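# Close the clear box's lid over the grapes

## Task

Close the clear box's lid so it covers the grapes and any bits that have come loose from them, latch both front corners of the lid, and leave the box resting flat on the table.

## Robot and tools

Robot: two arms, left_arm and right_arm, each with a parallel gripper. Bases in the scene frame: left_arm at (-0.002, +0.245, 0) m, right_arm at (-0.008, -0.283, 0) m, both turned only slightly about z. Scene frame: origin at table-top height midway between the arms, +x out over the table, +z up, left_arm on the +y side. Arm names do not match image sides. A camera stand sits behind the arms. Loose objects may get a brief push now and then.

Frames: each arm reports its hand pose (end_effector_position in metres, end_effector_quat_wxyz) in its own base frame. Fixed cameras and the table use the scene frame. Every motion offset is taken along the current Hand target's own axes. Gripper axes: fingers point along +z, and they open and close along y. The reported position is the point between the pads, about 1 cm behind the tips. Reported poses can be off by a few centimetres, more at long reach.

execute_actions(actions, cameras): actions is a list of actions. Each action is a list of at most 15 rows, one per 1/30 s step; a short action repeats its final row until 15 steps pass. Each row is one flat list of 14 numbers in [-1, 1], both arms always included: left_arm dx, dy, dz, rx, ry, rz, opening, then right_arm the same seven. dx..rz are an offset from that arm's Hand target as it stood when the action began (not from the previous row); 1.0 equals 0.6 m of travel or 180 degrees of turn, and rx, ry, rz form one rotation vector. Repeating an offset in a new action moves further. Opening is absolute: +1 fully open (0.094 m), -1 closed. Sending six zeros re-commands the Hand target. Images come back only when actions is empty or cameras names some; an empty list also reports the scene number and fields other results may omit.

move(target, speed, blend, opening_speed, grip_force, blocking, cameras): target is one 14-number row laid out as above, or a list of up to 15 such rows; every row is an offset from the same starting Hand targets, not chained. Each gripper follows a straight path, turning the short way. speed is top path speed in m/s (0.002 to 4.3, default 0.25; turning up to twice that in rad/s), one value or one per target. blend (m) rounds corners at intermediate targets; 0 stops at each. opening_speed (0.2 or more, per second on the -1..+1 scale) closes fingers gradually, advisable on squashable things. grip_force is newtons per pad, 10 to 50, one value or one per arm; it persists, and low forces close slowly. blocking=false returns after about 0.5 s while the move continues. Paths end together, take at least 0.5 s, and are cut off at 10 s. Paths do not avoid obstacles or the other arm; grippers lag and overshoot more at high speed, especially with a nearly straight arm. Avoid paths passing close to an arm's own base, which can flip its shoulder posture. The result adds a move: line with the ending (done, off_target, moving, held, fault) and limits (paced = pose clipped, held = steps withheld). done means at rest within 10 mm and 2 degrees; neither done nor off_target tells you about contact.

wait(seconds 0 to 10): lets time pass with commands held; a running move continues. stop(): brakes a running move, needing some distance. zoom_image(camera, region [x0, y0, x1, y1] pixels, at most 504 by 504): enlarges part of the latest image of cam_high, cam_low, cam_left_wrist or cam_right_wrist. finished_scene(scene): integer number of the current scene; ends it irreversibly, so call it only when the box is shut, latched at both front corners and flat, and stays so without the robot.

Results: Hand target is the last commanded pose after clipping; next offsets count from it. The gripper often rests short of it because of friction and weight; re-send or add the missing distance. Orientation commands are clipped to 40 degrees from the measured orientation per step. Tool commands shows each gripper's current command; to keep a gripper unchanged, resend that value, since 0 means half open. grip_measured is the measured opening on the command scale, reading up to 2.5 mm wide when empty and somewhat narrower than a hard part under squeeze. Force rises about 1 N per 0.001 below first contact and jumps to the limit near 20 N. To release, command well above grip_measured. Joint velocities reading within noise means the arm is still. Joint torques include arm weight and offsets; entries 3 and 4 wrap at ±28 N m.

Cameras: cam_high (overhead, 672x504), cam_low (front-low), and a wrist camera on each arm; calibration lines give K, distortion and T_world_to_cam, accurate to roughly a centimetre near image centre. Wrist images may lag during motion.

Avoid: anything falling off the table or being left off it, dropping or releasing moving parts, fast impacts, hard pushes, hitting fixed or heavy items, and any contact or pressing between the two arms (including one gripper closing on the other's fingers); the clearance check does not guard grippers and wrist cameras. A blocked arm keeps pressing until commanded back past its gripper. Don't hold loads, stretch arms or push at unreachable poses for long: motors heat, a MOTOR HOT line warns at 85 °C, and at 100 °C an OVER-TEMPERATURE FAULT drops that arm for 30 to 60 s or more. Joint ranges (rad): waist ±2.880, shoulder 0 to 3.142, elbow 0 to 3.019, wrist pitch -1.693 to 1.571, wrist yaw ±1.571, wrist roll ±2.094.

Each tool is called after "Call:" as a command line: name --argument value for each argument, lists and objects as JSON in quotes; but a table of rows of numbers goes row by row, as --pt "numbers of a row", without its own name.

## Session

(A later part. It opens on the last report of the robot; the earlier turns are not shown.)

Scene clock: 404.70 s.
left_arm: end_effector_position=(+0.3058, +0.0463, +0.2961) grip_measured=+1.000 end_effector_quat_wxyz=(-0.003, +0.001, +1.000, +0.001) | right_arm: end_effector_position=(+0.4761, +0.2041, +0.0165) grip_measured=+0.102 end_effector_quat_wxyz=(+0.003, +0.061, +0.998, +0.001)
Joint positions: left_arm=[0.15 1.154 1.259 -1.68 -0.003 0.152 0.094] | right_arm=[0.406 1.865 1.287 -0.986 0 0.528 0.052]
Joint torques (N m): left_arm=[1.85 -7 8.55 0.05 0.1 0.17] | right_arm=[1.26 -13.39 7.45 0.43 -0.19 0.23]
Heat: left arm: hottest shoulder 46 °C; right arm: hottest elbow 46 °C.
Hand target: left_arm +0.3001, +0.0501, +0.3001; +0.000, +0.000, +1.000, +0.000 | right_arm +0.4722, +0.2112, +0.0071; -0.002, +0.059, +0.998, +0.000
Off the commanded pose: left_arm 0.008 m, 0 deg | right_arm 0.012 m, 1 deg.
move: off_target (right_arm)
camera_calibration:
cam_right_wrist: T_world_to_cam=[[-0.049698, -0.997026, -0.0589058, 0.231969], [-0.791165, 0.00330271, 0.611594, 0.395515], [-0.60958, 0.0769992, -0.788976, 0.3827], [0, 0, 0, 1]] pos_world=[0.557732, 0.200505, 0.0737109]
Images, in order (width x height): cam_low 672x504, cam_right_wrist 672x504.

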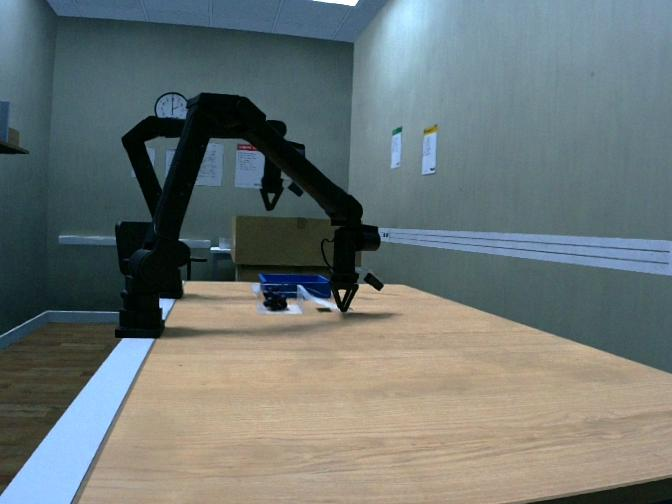

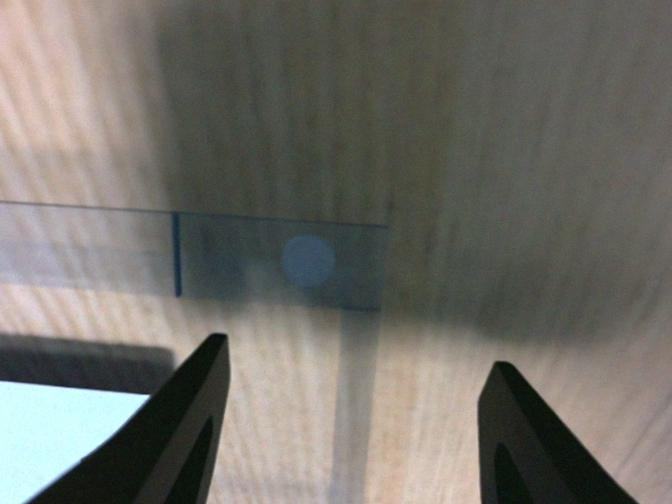

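Call:
move --target '[0, 0, 0, 0, 0, 0, 1, 0, 0, 0, 0, 0, 0, -0.7]' --speed 0.05 --opening_speed 0.4 --grip_force '[50, 25]' --cameras '["cam_right_wrist", "cam_low"]'

Call:
zoom_image --camera "cam_right_wrist" --region '[200, 200, 520, 440]'

Scene clock: 415.13 s.
left_arm: end_effector_position=(+0.3058, +0.0463, +0.2961) grip_measured=+1.000 end_effector_quat_wxyz=(-0.003, +0.001, +1.000, +0.001) | right_arm: end_effector_position=(+0.4761, +0.2041, +0.0165) grip_measured=-0.698 end_effector_quat_wxyz=(+0.003, +0.061, +0.998, +0.001)
Joint positions: left_arm=[0.15 1.154 1.259 -1.68 -0.003 0.152 0.094] | right_arm=[0.406 1.865 1.287 -0.986 0 0.528 0.014]
Joint torques (N m): left_arm=[1.85 -7 8.55 0.05 0.1 0.17] | right_arm=[1.32 -13.1 7.43 0.47 -0.17 0.22]
Heat: left arm: hottest shoulder 46 °C; right arm: hottest elbow 46 °C.
Hand target: left_arm +0.3001, +0.0501, +0.3001; +0.000, +0.000, +1.000, +0.000 | right_arm +0.4721, +0.2112, +0.0071; -0.002, +0.059, +0.998, +0.000
Off the commanded pose: left_arm 0.008 m, 0 deg | right_arm 0.012 m, 1 deg.
grip_force (N): 50, 25
move: off_target (right_arm)
camera_calibration:
cam_right_wrist: T_world_to_cam=[[-0.0501176, -0.997002, -0.0589552, 0.232202], [-0.791151, 0.00360381, 0.611611, 0.395445], [-0.609564, 0.0772949, -0.788959, 0.38263], [0, 0, 0, 1]] pos_world=[0.557732, 0.200505, 0.0737109]
Images, in order (width x height): cam_low 672x504, cam_right_wrist 672x504.

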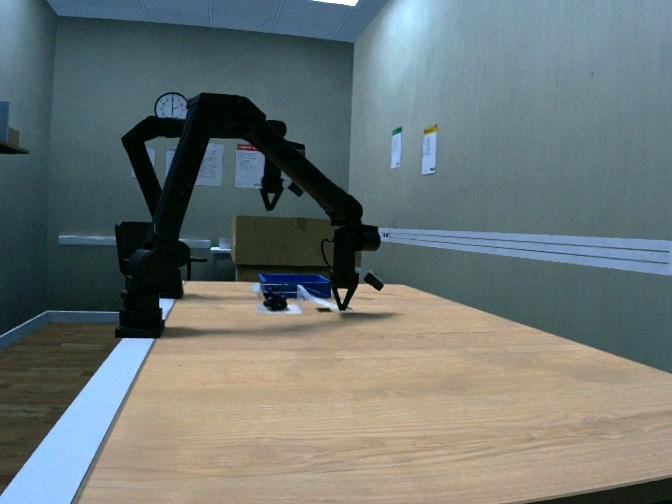

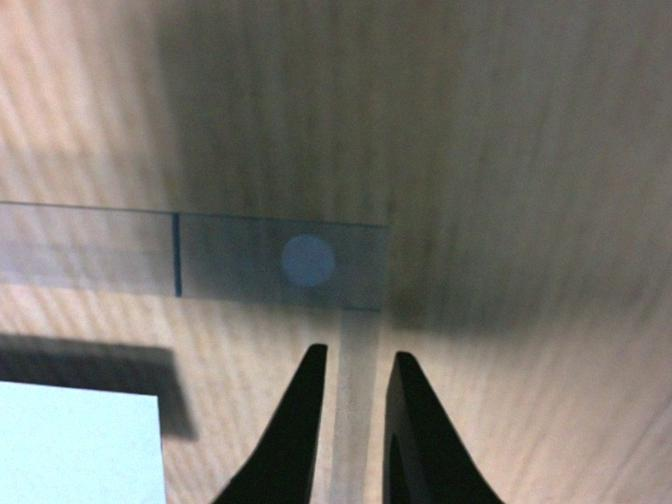

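Scaled by 1.575.

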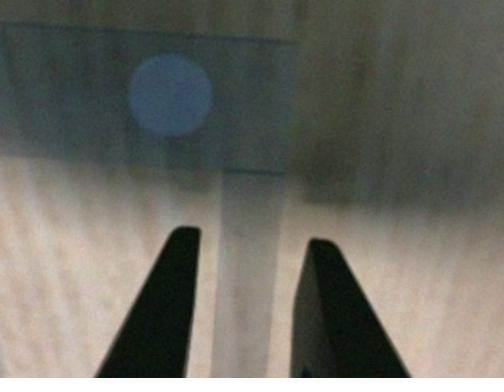

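Call:
move --target '[0, 0, 0, 0, 0, 0, 1, 0, 0, 0, 0, 0, 0, -0.9]' --speed 0.05 --opening_speed 0.2 --cameras '["cam_right_wrist"]'

Call:
zoom_image --camera "cam_right_wrist" --region '[200, 200, 520, 440]'

Scene clock: 422.37 s.
left_arm: end_effector_position=(+0.3058, +0.0463, +0.2961) grip_measured=+1.000 end_effector_quat_wxyz=(-0.003, +0.001, +1.000, +0.001) | right_arm: end_effector_position=(+0.4760, +0.2044, +0.0165) grip_measured=-0.873 end_effector_quat_wxyz=(+0.003, +0.061, +0.998, +0.002)
Joint positions: left_arm=[0.15 1.154 1.259 -1.68 -0.003 0.152 0.094] | right_arm=[0.406 1.865 1.287 -0.986 -0.002 0.528 0.006]
Joint torques (N m): left_arm=[1.79 -7 8.54 0.03 0.1 0.17] | right_arm=[1.26 -13.27 7.45 0.51 -0.1 0.22]
Heat: left arm: hottest shoulder 46 °C; right arm: hottest elbow 46 °C.
Hand target: left_arm +0.3001, +0.0501, +0.3001; +0.000, +0.000, +1.000, +0.000 | right_arm +0.4722, +0.2111, +0.0071; -0.002, +0.059, +0.998, +0.000
Off the commanded pose: left_arm 0.008 m, 0 deg | right_arm 0.012 m, 1 deg.
grip_force (N): 50, 25
move: off_target (right_arm)
camera_calibration:
cam_right_wrist: T_world_to_cam=[[-0.0501824, -0.996903, -0.0605564, 0.232532], [-0.790678, 0.00261193, 0.612227, 0.395395], [-0.610173, 0.0786036, -0.788359, 0.382566], [0, 0, 0, 1]] pos_world=[0.55773, 0.200707, 0.0736095]
Images, in order (width x height): cam_right_wrist 672x504.

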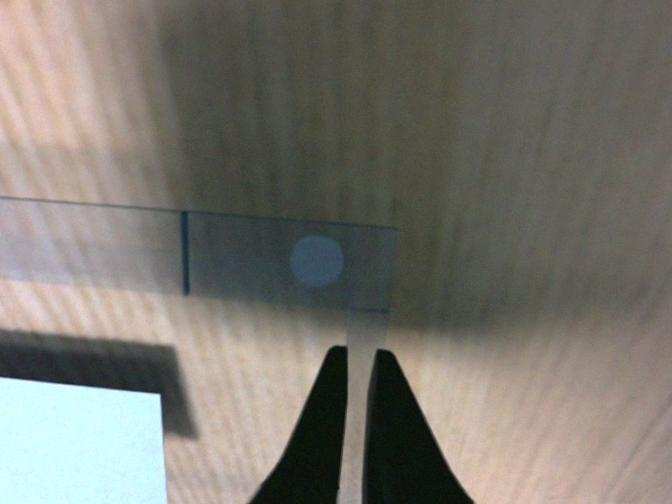

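Scaled by 1.575.

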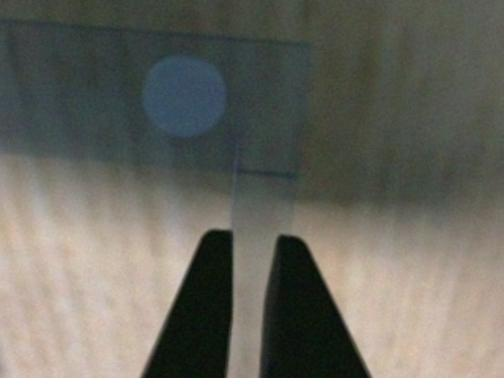

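Call:
move --target '[0, 0, 0, 0, 0, 0, 1, 0, 0, -0.006, 0, 0, 0, -1]' --speed 0.05 --opening_speed 0.2 --grip_force '[50, 20]' --cameras '["cam_right_wrist"]'

Scene clock: 470.50 s.
left_arm: end_effector_position=(+0.3058, +0.0463, +0.2961) grip_measured=+1.000 end_effector_quat_wxyz=(-0.003, +0.001, +1.000, +0.001) | right_arm: end_effector_position=(+0.4760, +0.2044, +0.0165) grip_measured=-0.876 end_effector_quat_wxyz=(+0.003, +0.061, +0.998, +0.002)
Joint positions: left_arm=[0.15 1.154 1.259 -1.68 -0.003 0.152 0.094] | right_arm=[0.406 1.865 1.287 -0.986 -0.002 0.528 0.006]
Joint torques (N m): left_arm=[1.85 -7 8.55 0.05 0.1 0.17] | right_arm=[1.26 -13.63 7.69 0.2 -0.1 0.22]
Heat: left arm: hottest shoulder 46 °C; right arm: hottest elbow 45 °C.
Hand target: left_arm +0.3001, +0.0501, +0.3001; +0.000, +0.000, +1.000, +0.000 | right_arm +0.4722, +0.2111, +0.0107; -0.002, +0.059, +0.998, +0.000
Off the commanded pose: left_arm 0.008 m, 0 deg | right_arm 0.010 m, 1 deg.
grip_force (N): 50, 20
move: done
camera_calibration:
cam_right_wrist: T_world_to_cam=[[-0.0501824, -0.996903, -0.0605564, 0.232532], [-0.790678, 0.00261193, 0.612227, 0.395395], [-0.610173, 0.0786036, -0.788359, 0.382566], [0, 0, 0, 1]] pos_world=[0.55773, 0.200707, 0.0736095]
Images, in order (width x height): cam_right_wrist 672x504.

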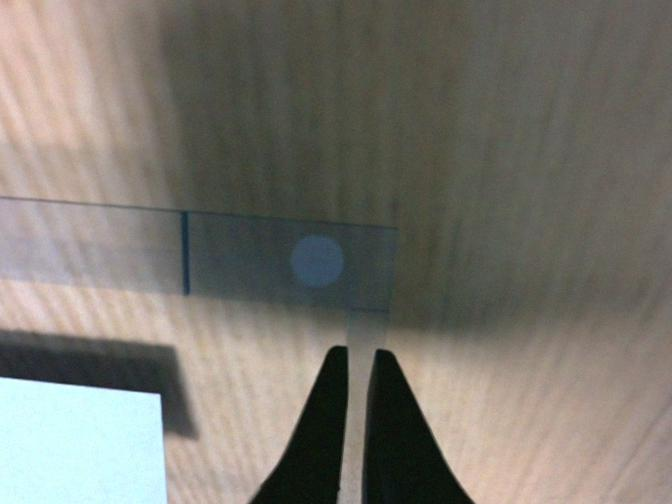

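Call:
move --target '[0, 0, 0, 0, 0, 0, 1, 0.003, 0, -0.12, 0, -0.083, 0, -1]' --speed 0.06 --cameras '["cam_right_wrist", "cam_low"]'

Call:
zoom_image --camera "cam_low" --region '[240, 250, 380, 330]'

Scene clock: 480.13 s.
left_arm: end_effector_position=(+0.3058, +0.0463, +0.2961) grip_measured=+1.000 end_effector_quat_wxyz=(-0.003, +0.001, +1.000, +0.001) | right_arm: end_effector_position=(+0.4705, +0.2040, +0.0705) grip_measured=-0.876 end_effector_quat_wxyz=(+0.112, +0.060, +0.992, -0.016)
Joint positions: left_arm=[0.15 1.154 1.259 -1.68 -0.003 0.152 0.094] | right_arm=[0.457 1.69 1.182 -0.882 0.138 0.565 0.006]
Joint torques (N m): left_arm=[1.85 -7 8.55 0.03 0.1 0.17] | right_arm=[1.14 -14.21 8.16 0.84 0.13 0.19]
Heat: left arm: hottest shoulder 45 °C; right arm: hottest elbow 45 °C.
Hand target: left_arm +0.3001, +0.0501, +0.3001; +0.000, +0.000, +1.000, +0.000 | right_arm +0.4706, +0.2113, +0.0827; +0.128, +0.058, +0.990, -0.007
Off the commanded pose: left_arm 0.008 m, 0 deg | right_arm 0.014 m, 2 deg.
grip_force (N): 50, 20
move: off_target (right_arm)
camera_calibration:
cam_right_wrist: T_world_to_cam=[[-0.0406817, -0.998953, -0.0209425, 0.228316], [-0.903932, 0.0278651, 0.426767, 0.419212], [-0.425737, 0.0362923, -0.904119, 0.351726], [0, 0, 0, 1]] pos_world=[0.53797, 0.20363, 0.143878]
Images, in order (width x height): cam_low 672x504, cam_right_wrist 672x504.

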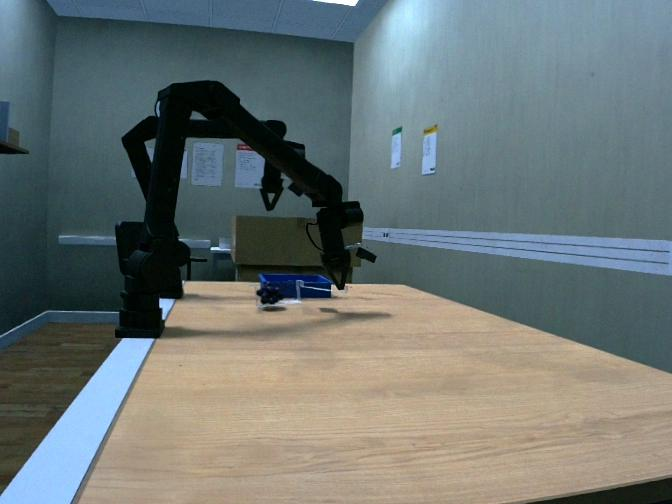

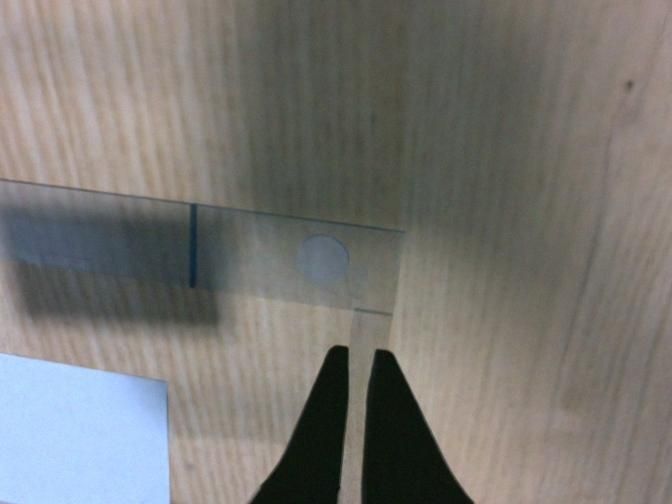

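Scaled by 3.600.

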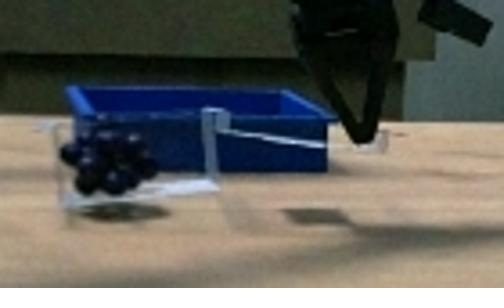

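Call:
move --target '[0, 0, 0, 0, 0, 0, 1, 0.0275, 0, 0.1147, 0, 0.083, 0, -1]' --speed 0.06 --cameras '["cam_right_wrist", "cam_low", "cam_high"]'

Call:
zoom_image --camera "cam_low" --region '[240, 250, 380, 330]'

Call:
zoom_image --camera "cam_high" --region '[280, 120, 400, 260]'

Scene clock: 532.23 s.
left_arm: end_effector_position=(+0.3058, +0.0463, +0.2961) grip_measured=+1.000 end_effector_quat_wxyz=(-0.003, +0.001, +1.000, +0.001) | right_arm: end_effector_position=(+0.4547, +0.2122, +0.0158) grip_measured=-0.876 end_effector_quat_wxyz=(-0.004, +0.053, +0.999, -0.001)
Joint positions: left_arm=[0.15 1.154 1.259 -1.68 -0.003 0.152 0.094] | right_arm=[0.437 1.838 1.243 -0.983 -0.002 0.542 0.006]
Joint torques (N m): left_arm=[1.79 -7 8.54 0.05 0.1 0.17] | right_arm=[-1.26 -11.05 11.21 0.02 -0.09 0.03]
Heat: left arm: hottest shoulder 45 °C; right arm: hottest shoulder 44 °C.
Hand target: left_arm +0.3001, +0.0501, +0.3001; +0.000, +0.000, +1.000, +0.000 | right_arm +0.4722, +0.2113, +0.0119; -0.002, +0.059, +0.998, +0.000
Off the commanded pose: left_arm 0.008 m, 0 deg | right_arm 0.018 m, 1 deg.
grip_force (N): 50, 20
move: off_target (right_arm)
camera_calibration:
cam_right_wrist: T_world_to_cam=[[-0.0337434, -0.997926, -0.0548122, 0.231828], [-0.782789, -0.0077083, 0.622239, 0.377328], [-0.621371, 0.0639028, -0.780906, 0.376481], [0, 0, 0, 1]] pos_world=[0.537126, 0.210198, 0.0719151]
Images, in order (width x height): cam_high 672x504, cam_low 672x504, cam_right_wrist 672x504.

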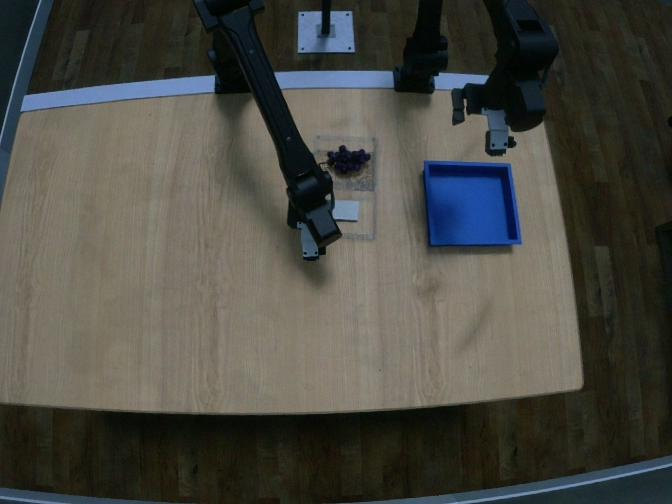

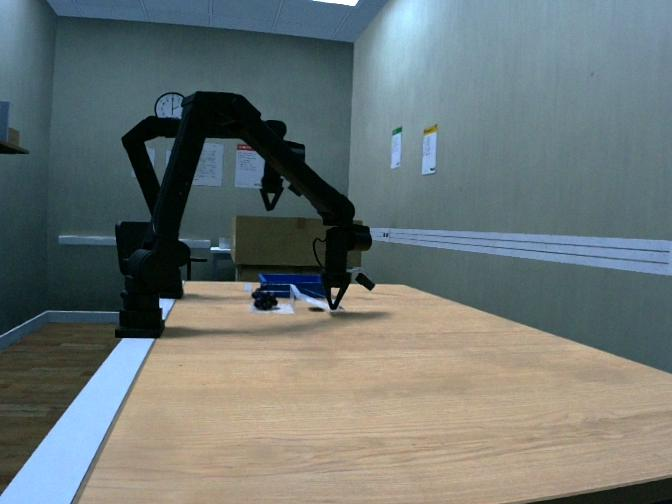

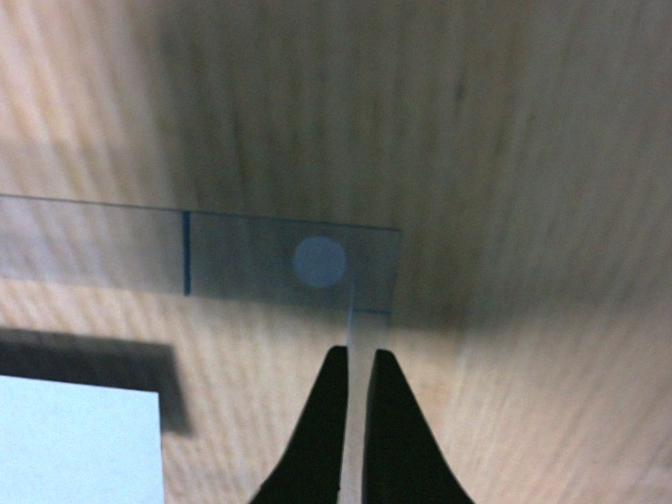

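Scaled by 3.600.

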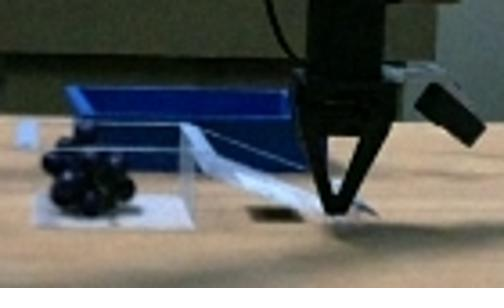

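Scaled by 3.600.

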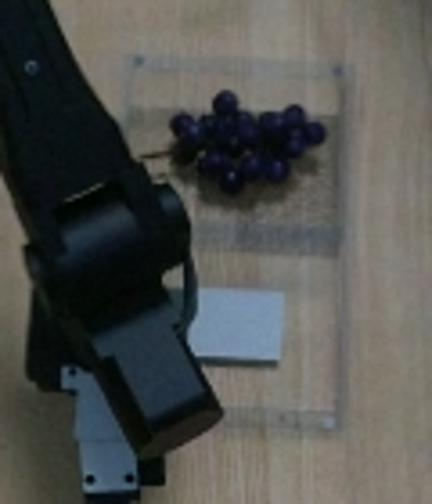

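Call:
move --target '[0.0635, -0.2968, 0.2002, 0.0083, -0.2221, 0.0229, -0.2, 0.02, -0.002, -0.005, 0, 0, 0, -1]' --speed 0.2 --cameras '["cam_left_wrist", "cam_low", "cam_high"]'

Call:
zoom_image --camera "cam_low" --region '[220, 230, 380, 330]'

Scene clock: 584.50 s.
left_arm: end_effector_position=(+0.2608, -0.1220, +0.1768) grip_measured=-0.198 end_effector_quat_wxyz=(+0.334, +0.037, +0.942, -0.004) | right_arm: end_effector_position=(+0.4546, +0.2121, +0.0158) grip_measured=-0.876 end_effector_quat_wxyz=(-0.004, +0.052, +0.999, -0.001)
Joint positions: left_arm=[-0.654 0.683 0.555 -0.854 -0.365 -0.463 0.038] | right_arm=[0.437 1.838 1.243 -0.983 -0.002 0.542 0.006]
Joint torques (N m): left_arm=[-0.5 -0.85 9.52 2.22 -0.25 -0.07] | right_arm=[-0.38 -13.45 8.66 0.18 -0.09 0.19]
Heat: left arm: hottest shoulder 45 °C; right arm: hottest elbow 49 °C.
Hand target: left_arm +0.2620, -0.1279, +0.1798; +0.342, +0.035, +0.939, -0.012 | right_arm +0.4601, +0.2114, +0.0150; -0.002, +0.059, +0.998, +0.000
Off the commanded pose: left_arm 0.007 m, 1 deg | right_arm 0.006 m, 1 deg.
grip_force (N): 50, 20
move: done
camera_calibration:
cam_left_wrist: T_world_to_cam=[[0.0294026, -0.998669, 0.0423824, -0.138867], [-0.998996, -0.027925, 0.0350424, 0.272442], [-0.0338122, -0.0433701, -0.998487, 0.275727], [0, 0, 0, 1]] pos_world=[0.285574, -0.119116, 0.271649]
Images, in order (width x height): cam_high 672x504, cam_low 672x504, cam_left_wrist 672x504.

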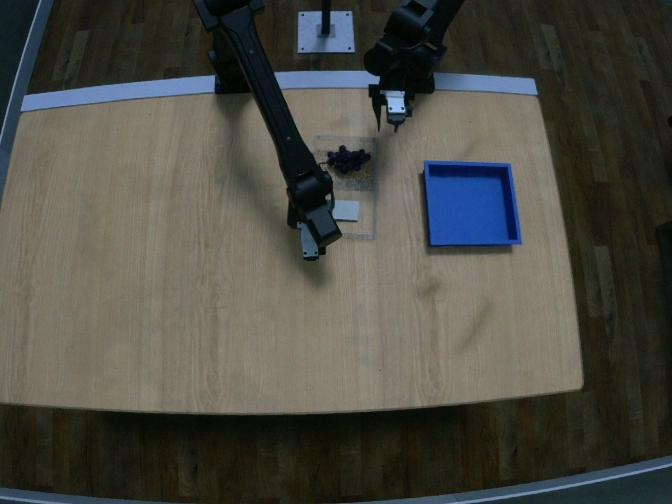

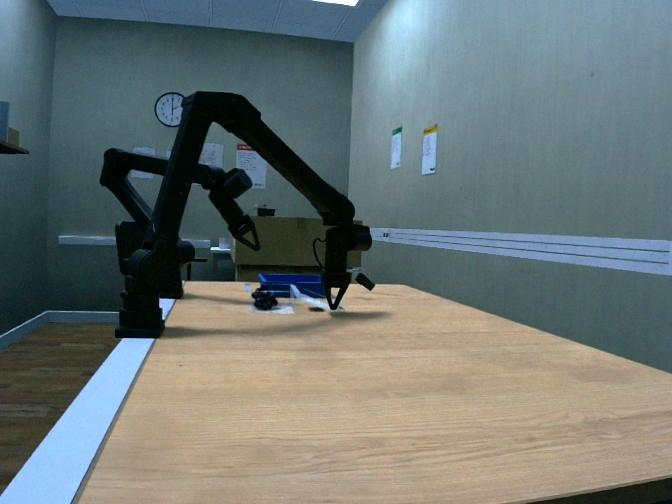

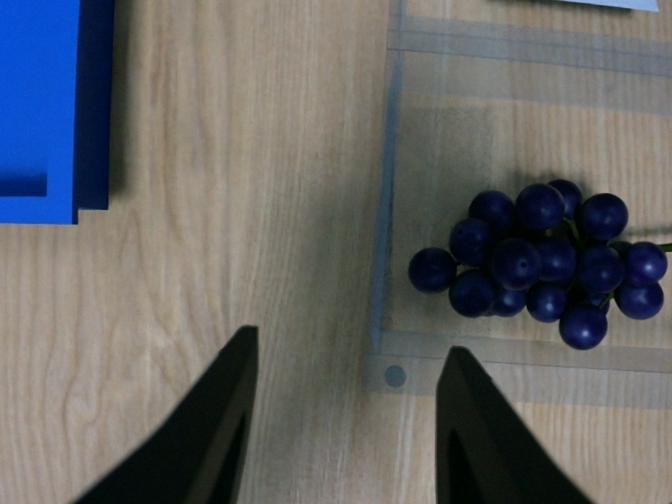

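Scaled by 3.150.

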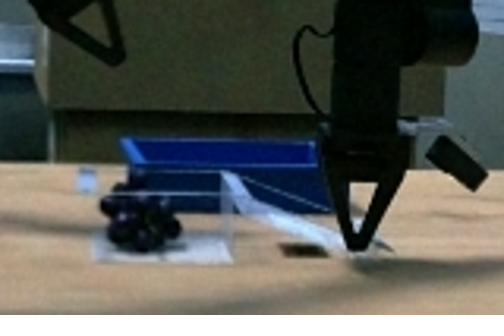

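Call:
move --target '[0.0312, -0.0405, 0.1448, 0, 0, 0, -0.2, 0, 0, 0, 0, 0, 0, -1]' --speed 0.12 --cameras '["cam_left_wrist", "cam_low"]'

Call:
zoom_image --camera "cam_low" --region '[220, 230, 380, 330]'

Scene clock: 613.93 s.
left_arm: end_effector_position=(+0.2989, -0.1516, +0.1017) grip_measured=-0.198 end_effector_quat_wxyz=(+0.339, +0.036, +0.940, -0.009) | right_arm: end_effector_position=(+0.4546, +0.2121, +0.0158) grip_measured=-0.876 end_effector_quat_wxyz=(-0.004, +0.052, +0.999, -0.001)
Joint positions: left_arm=[-0.654 0.959 0.459 -0.468 -0.363 -0.464 0.038] | right_arm=[0.437 1.838 1.243 -0.983 -0.002 0.542 0.006]
Joint torques (N m): left_arm=[0.44 -1.55 8.55 2.04 -0.08 0] | right_arm=[-0.32 -13.33 8.62 0.17 -0.1 0.18]
Heat: left arm: hottest elbow 47 °C; right arm: hottest elbow 47 °C.
Hand target: left_arm +0.3015, -0.1552, +0.1012; +0.342, +0.035, +0.939, -0.012 | right_arm +0.4601, +0.2114, +0.0150; -0.002, +0.059, +0.998, +0.000
Off the commanded pose: left_arm 0.004 m, 0 deg | right_arm 0.006 m, 1 deg.
grip_force (N): 50, 20
move: done
camera_calibration:
cam_left_wrist: T_world_to_cam=[[0.0284677, -0.998163, 0.0534776, -0.167151], [-0.999329, -0.0271859, 0.0245449, 0.313612], [-0.023046, -0.0541404, -0.998267, 0.195847], [0, 0, 0, 1]] pos_world=[0.322673, -0.147715, 0.196749]
Images, in order (width x height): cam_low 672x504, cam_left_wrist 672x504.

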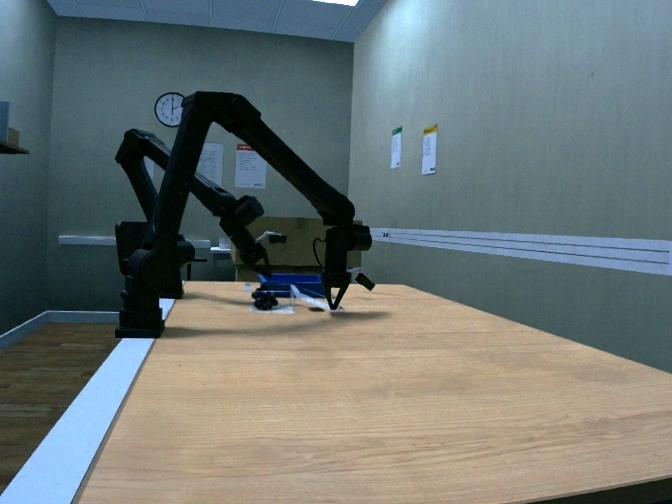

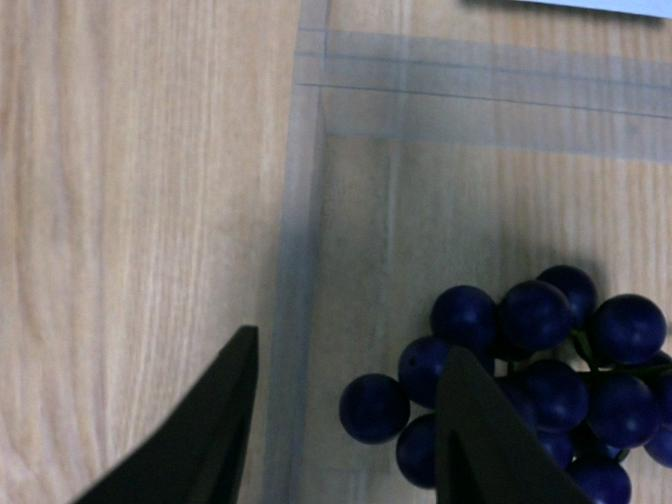

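Scaled by 3.150.

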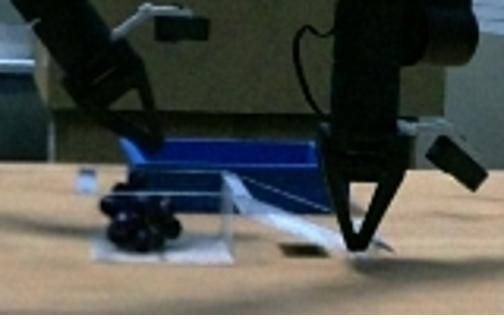

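Call:
zoom_image --camera "cam_left_wrist" --region '[230, 0, 560, 220]'

Call:
zoom_image --camera "cam_left_wrist" --region '[200, 200, 520, 504]'

Scaled by 1.527.

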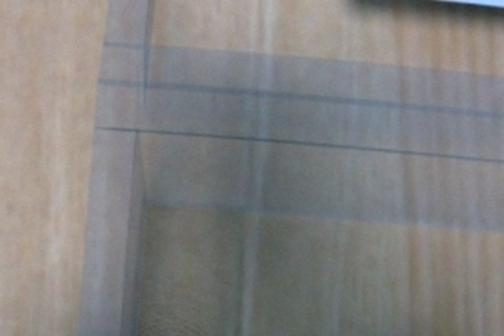

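Scaled by 1.575.

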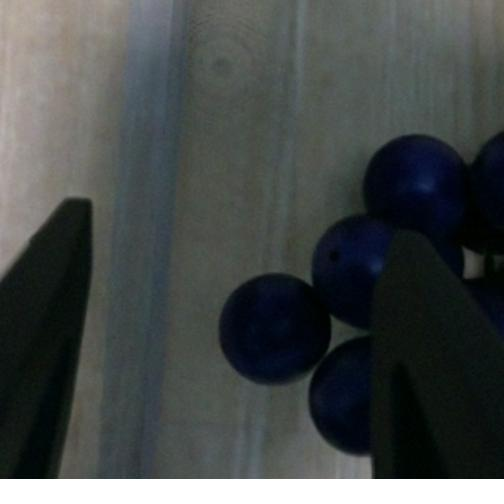

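Call:
move --target '[-0.0195, 0.0258, 0.033, 0, 0, 0, -0.2, 0, 0, 0, 0, 0, 0, -1]' --speed 0.08 --cameras '["cam_left_wrist"]'

Call:
zoom_image --camera "cam_left_wrist" --region '[200, 100, 520, 420]'

Scene clock: 648.23 s.
left_arm: end_effector_position=(+0.3179, -0.1433, +0.0929) grip_measured=-0.198 end_effector_quat_wxyz=(+0.338, +0.036, +0.940, -0.014) | right_arm: end_effector_position=(+0.4546, +0.2121, +0.0158) grip_measured=-0.876 end_effector_quat_wxyz=(-0.004, +0.052, +0.999, -0.001)
Joint positions: left_arm=[-0.573 1.012 0.459 -0.39 -0.306 -0.396 0.038] | right_arm=[0.437 1.838 1.243 -0.983 -0.002 0.542 0.006]
Joint torques (N m): left_arm=[1.85 -2.55 8.55 2.32 -0.05 0.2] | right_arm=[-0.26 -13.22 8.65 0.18 -0.09 0.19]
Heat: left arm: hottest elbow 47 °C; right arm: hottest elbow 47 °C.
Hand target: left_arm +0.3243, -0.1414, +0.0936; +0.342, +0.035, +0.939, -0.012 | right_arm +0.4601, +0.2114, +0.0150; -0.002, +0.059, +0.998, +0.000
Off the commanded pose: left_arm 0.007 m, 0 deg | right_arm 0.006 m, 1 deg.
grip_force (N): 50, 20
move: done
camera_calibration:
cam_left_wrist: T_world_to_cam=[[0.023735, -0.997754, 0.062643, -0.158186], [-0.999358, -0.0219977, 0.0282789, 0.333488], [-0.0268374, -0.063274, -0.997635, 0.187825], [0, 0, 0, 1]] pos_world=[0.34207, -0.13861, 0.187859]
Images, in order (width x height): cam_left_wrist 672x504.

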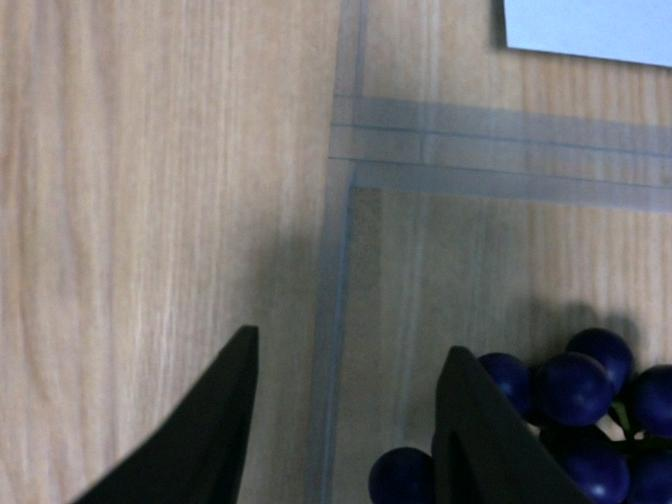

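Scaled by 1.575.

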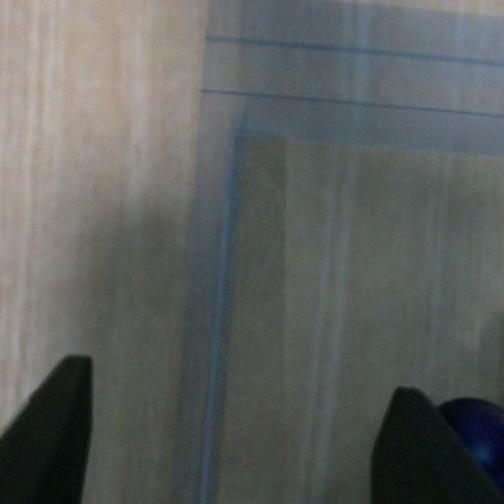

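Call:
move --target '[0, 0.0085, 0.037, 0, 0, 0, -0.2, 0, 0, 0, 0, 0, 0, -1]' --speed 0.06 --cameras '["cam_left_wrist", "cam_low"]'

Call:
zoom_image --camera "cam_low" --region '[220, 250, 340, 330]'

Scene clock: 667.73 s.
left_arm: end_effector_position=(+0.3354, -0.1413, +0.0795) grip_measured=-0.198 end_effector_quat_wxyz=(+0.341, +0.035, +0.939, -0.016) | right_arm: end_effector_position=(+0.4546, +0.2121, +0.0158) grip_measured=-0.876 end_effector_quat_wxyz=(-0.004, +0.052, +0.999, -0.001)
Joint positions: left_arm=[-0.53 1.091 0.459 -0.293 -0.28 -0.36 0.038] | right_arm=[0.437 1.838 1.243 -0.983 -0.002 0.542 0.006]
Joint torques (N m): left_arm=[1.79 -3.19 7.57 2.44 -0.03 0.16] | right_arm=[-0.26 -13.33 8.62 0.17 -0.1 0.19]
Heat: left arm: hottest elbow 46 °C; right arm: hottest elbow 46 °C.
Hand target: left_arm +0.3389, -0.1373, +0.0766; +0.342, +0.035, +0.939, -0.012 | right_arm +0.4601, +0.2114, +0.0150; -0.002, +0.059, +0.998, +0.000
Off the commanded pose: left_arm 0.006 m, 0 deg | right_arm 0.006 m, 1 deg.
grip_force (N): 50, 20
move: done
camera_calibration:
cam_left_wrist: T_world_to_cam=[[0.0237278, -0.997466, 0.0670753, -0.155998], [-0.999499, -0.0222641, 0.0224853, 0.351832], [-0.020935, -0.0675753, -0.997495, 0.172537], [0, 0, 0, 1]] pos_world=[0.35897, -0.13611, 0.174658]
Images, in order (width x height): cam_low 672x504, cam_left_wrist 672x504.

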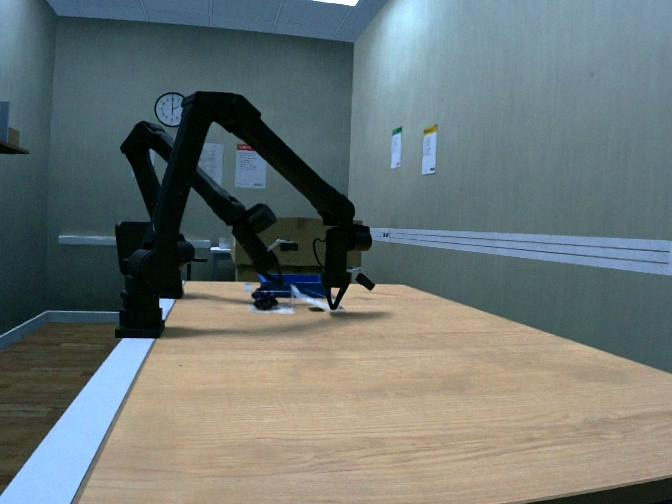

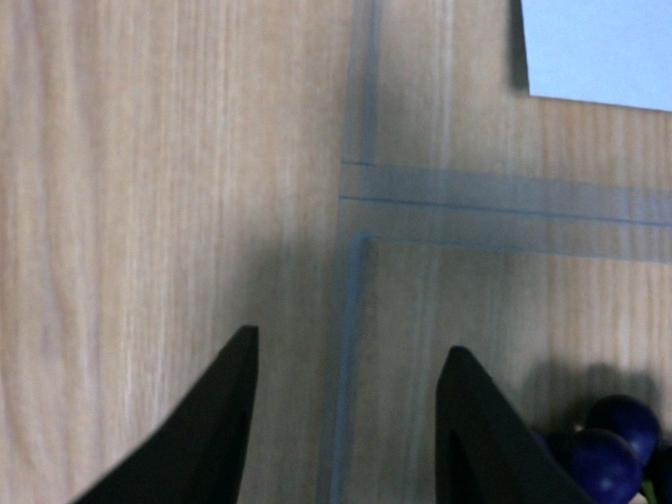

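Scaled by 4.200.

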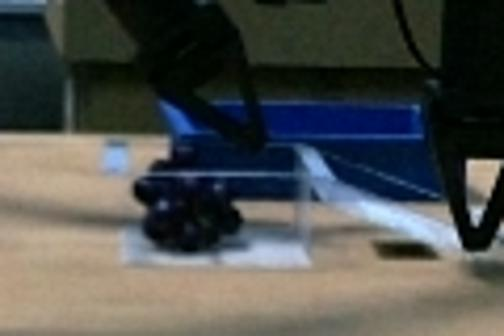

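Call:
move --target '[0, 0.0045, 0.0225, 0, 0, 0, -0.2, 0, 0, 0, 0, 0, 0, -1]' --speed 0.05 --cameras '["cam_left_wrist", "cam_low"]'

Call:
zoom_image --camera "cam_low" --region '[220, 250, 340, 330]'

Call:
zoom_image --camera "cam_left_wrist" --region '[200, 180, 520, 504]'

Scene clock: 678.20 s.
left_arm: end_effector_position=(+0.3449, -0.1399, +0.0700) grip_measured=-0.198 end_effector_quat_wxyz=(+0.341, +0.036, +0.939, -0.016) | right_arm: end_effector_position=(+0.4546, +0.2121, +0.0158) grip_measured=-0.876 end_effector_quat_wxyz=(-0.004, +0.052, +0.999, -0.001)
Joint positions: left_arm=[-0.507 1.142 0.459 -0.235 -0.266 -0.341 0.038] | right_arm=[0.437 1.838 1.243 -0.983 -0.002 0.542 0.006]
Joint torques (N m): left_arm=[1.79 -3.55 7.19 2.29 -0.03 0.18] | right_arm=[-0.21 -13.45 8.61 0.16 -0.1 0.19]
Heat: left arm: hottest elbow 46 °C; right arm: hottest elbow 46 °C.
Hand target: left_arm +0.3478, -0.1353, +0.0663; +0.342, +0.035, +0.939, -0.012 | right_arm +0.4601, +0.2114, +0.0150; -0.002, +0.059, +0.998, +0.000
Off the commanded pose: left_arm 0.007 m, 0 deg | right_arm 0.006 m, 1 deg.
grip_force (N): 50, 20
move: done
camera_calibration:
cam_left_wrist: T_world_to_cam=[[0.0232129, -0.997428, 0.0678093, -0.154114], [-0.999543, -0.021842, 0.0208887, 0.361809], [-0.0193539, -0.0682632, -0.99748, 0.162674], [0, 0, 0, 1]] pos_world=[0.368369, -0.13471, 0.165157]
Images, in order (width x height): cam_low 672x504, cam_left_wrist 672x504.

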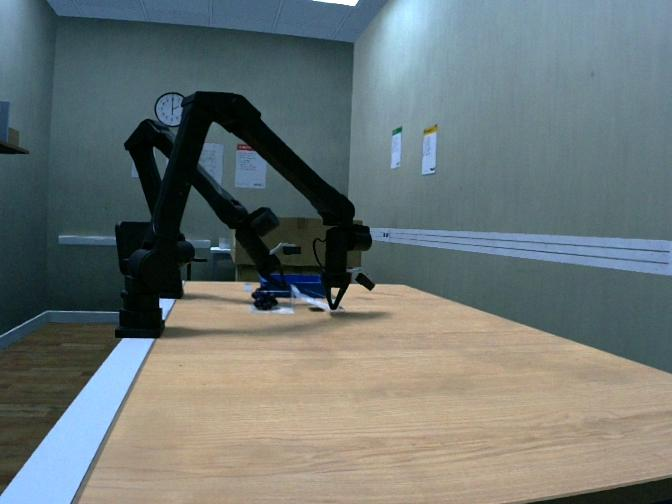

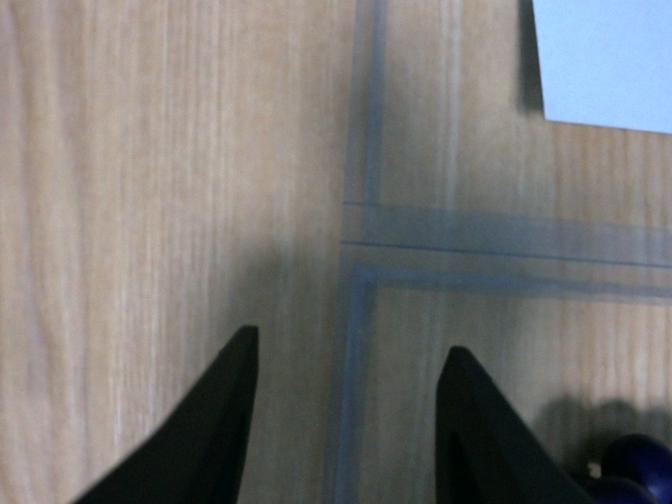

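Scaled by 4.200.

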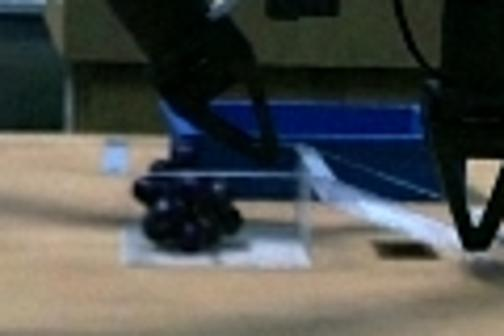

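Scaled by 1.556.

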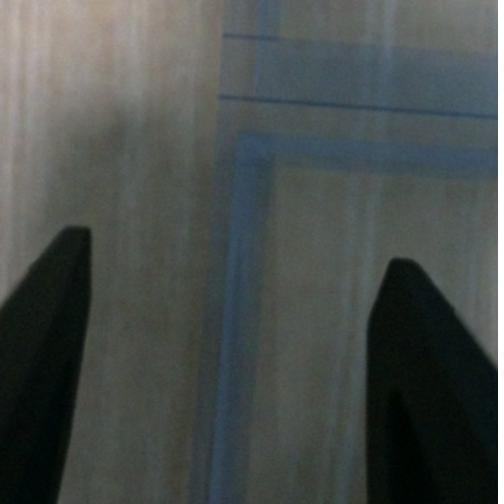

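Call:
move --target '[0.0057, 0, 0.004, 0, 0, 0, -0.85, 0, 0, 0, 0, 0, 0, -1]' --speed 0.04 --opening_speed 0.3 --grip_force '[30, 20]' --cameras '["cam_left_wrist"]'

Call:
zoom_image --camera "cam_left_wrist" --region '[200, 180, 520, 504]'

Scene clock: 693.43 s.
left_arm: end_effector_position=(+0.3435, -0.1393, +0.0650) grip_measured=-0.843 end_effector_quat_wxyz=(+0.342, +0.036, +0.939, -0.017) | right_arm: end_effector_position=(+0.4544, +0.2125, +0.0158) grip_measured=-0.876 end_effector_quat_wxyz=(-0.004, +0.052, +0.999, +0.000)
Joint positions: left_arm=[-0.507 1.151 0.448 -0.214 -0.265 -0.341 0.007] | right_arm=[0.437 1.838 1.243 -0.983 -0.004 0.542 0.006]
Joint torques (N m): left_arm=[1.67 -3.6 7.34 2.15 -0.09 0.16] | right_arm=[-0.38 -13.33 8.68 0.16 -0.01 0.19]
Heat: left arm: hottest elbow 45 °C; right arm: hottest elbow 46 °C.
Hand target: left_arm +0.3466, -0.1352, +0.0621; +0.342, +0.035, +0.939, -0.012 | right_arm +0.4601, +0.2114, +0.0150; -0.002, +0.059, +0.998, +0.000
Off the commanded pose: left_arm 0.006 m, 1 deg | right_arm 0.006 m, 1 deg.
grip_force (N): 30, 20
move: done
camera_calibration:
cam_left_wrist: T_world_to_cam=[[0.0221899, -0.997384, 0.0688002, -0.152913], [-0.999569, -0.0208119, 0.020681, 0.360709], [-0.0191951, -0.0692295, -0.997416, 0.157404], [0, 0, 0, 1]] pos_world=[0.366968, -0.134109, 0.160057]
Images, in order (width x height): cam_left_wrist 672x504.

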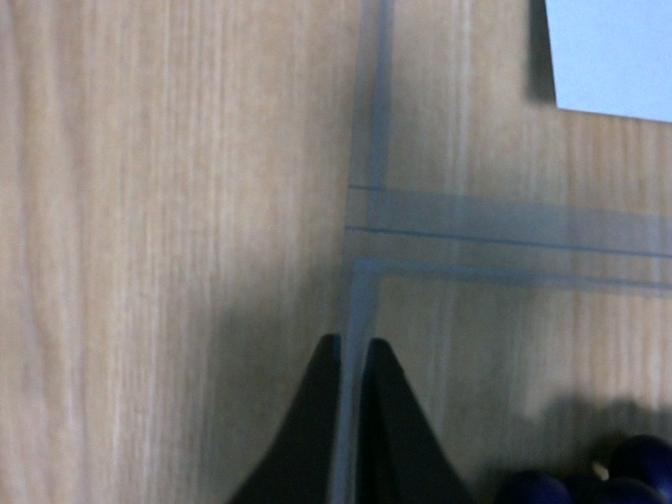

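Scaled by 1.556.

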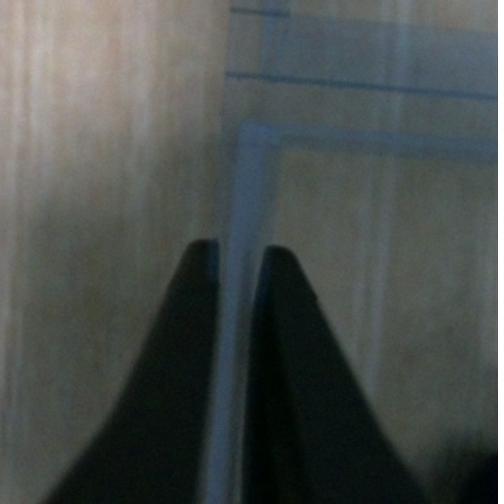

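Call:
move --target '[0, 0, 0, 0, 0, 0, -1, 0, 0, 0, 0, 0, 0, -1]' --speed 0.04 --opening_speed 0.3 --grip_force '[45, 25]' --cameras '["cam_left_wrist", "cam_right_wrist", "cam_low"]'

Call:
zoom_image --camera "cam_low" --region '[220, 250, 360, 330]'

Scene clock: 699.23 s.
left_arm: end_effector_position=(+0.3436, -0.1397, +0.0651) grip_measured=-0.883 end_effector_quat_wxyz=(+0.342, +0.036, +0.939, -0.018) | right_arm: end_effector_position=(+0.4544, +0.2125, +0.0158) grip_measured=-0.877 end_effector_quat_wxyz=(-0.004, +0.052, +0.999, +0.000)
Joint positions: left_arm=[-0.507 1.151 0.448 -0.213 -0.263 -0.342 0.005] | right_arm=[0.437 1.838 1.243 -0.983 -0.004 0.542 0.006]
Joint torques (N m): left_arm=[1.73 -3.55 7.34 2.1 -0.15 0.17] | right_arm=[-0.32 -13.51 8.61 0.16 -0.01 0.18]
Heat: left arm: hottest elbow 45 °C; right arm: hottest elbow 46 °C.
Hand target: left_arm +0.3466, -0.1352, +0.0621; +0.342, +0.035, +0.939, -0.012 | right_arm +0.4601, +0.2114, +0.0150; -0.002, +0.059, +0.998, +0.000
Off the commanded pose: left_arm 0.006 m, 1 deg | right_arm 0.006 m, 1 deg.
grip_force (N): 45, 25
move: done
camera_calibration:
cam_left_wrist: T_world_to_cam=[[0.0219496, -0.997206, 0.0713972, -0.153423], [-0.999578, -0.0205321, 0.0205276, 0.360768], [-0.0190043, -0.0718177, -0.997237, 0.157045], [0, 0, 0, 1]] pos_world=[0.366968, -0.134309, 0.160159]
cam_right_wrist: T_world_to_cam=[[-0.0334726, -0.997829, -0.0567194, 0.231984], [-0.782002, -0.0091923, 0.623208, 0.377117], [-0.622376, 0.065215, -0.779997, 0.376384], [0, 0, 0, 1]] pos_world=[0.536924, 0.210401, 0.0717134]
Images, in order (width x height): cam_low 672x504, cam_left_wrist 672x504, cam_right_wrist 672x504.

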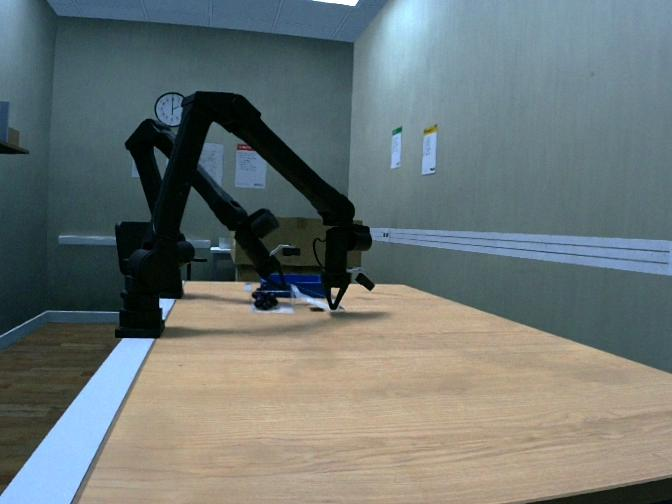

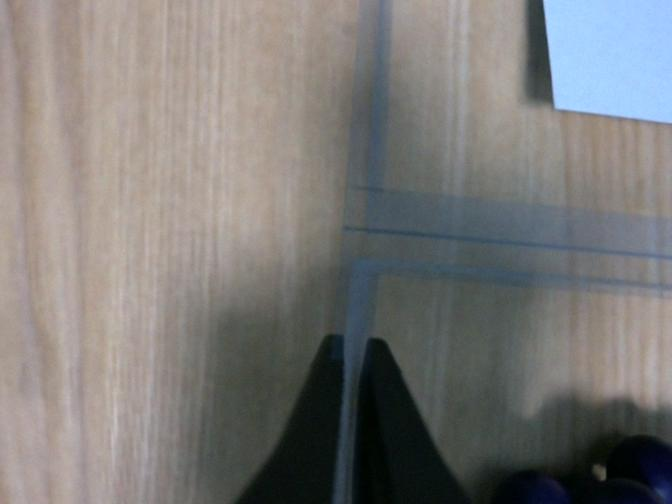

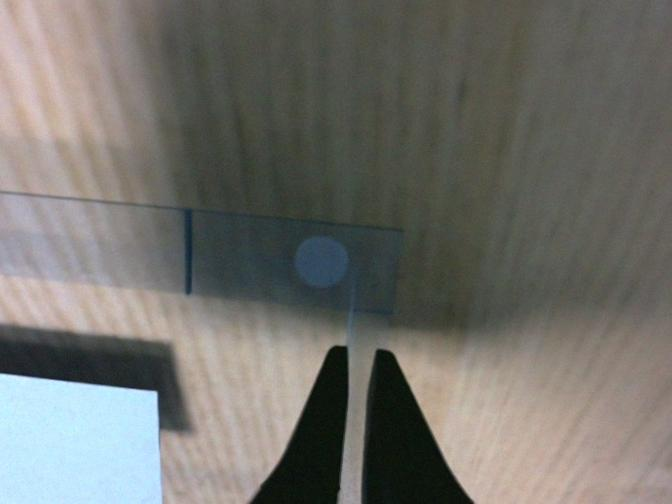

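Scaled by 3.600.

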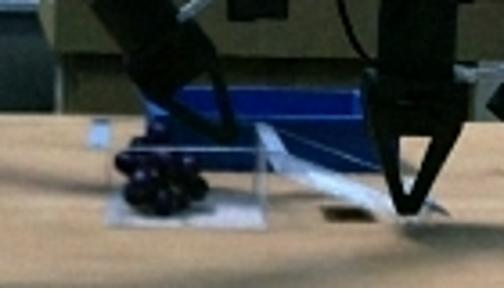

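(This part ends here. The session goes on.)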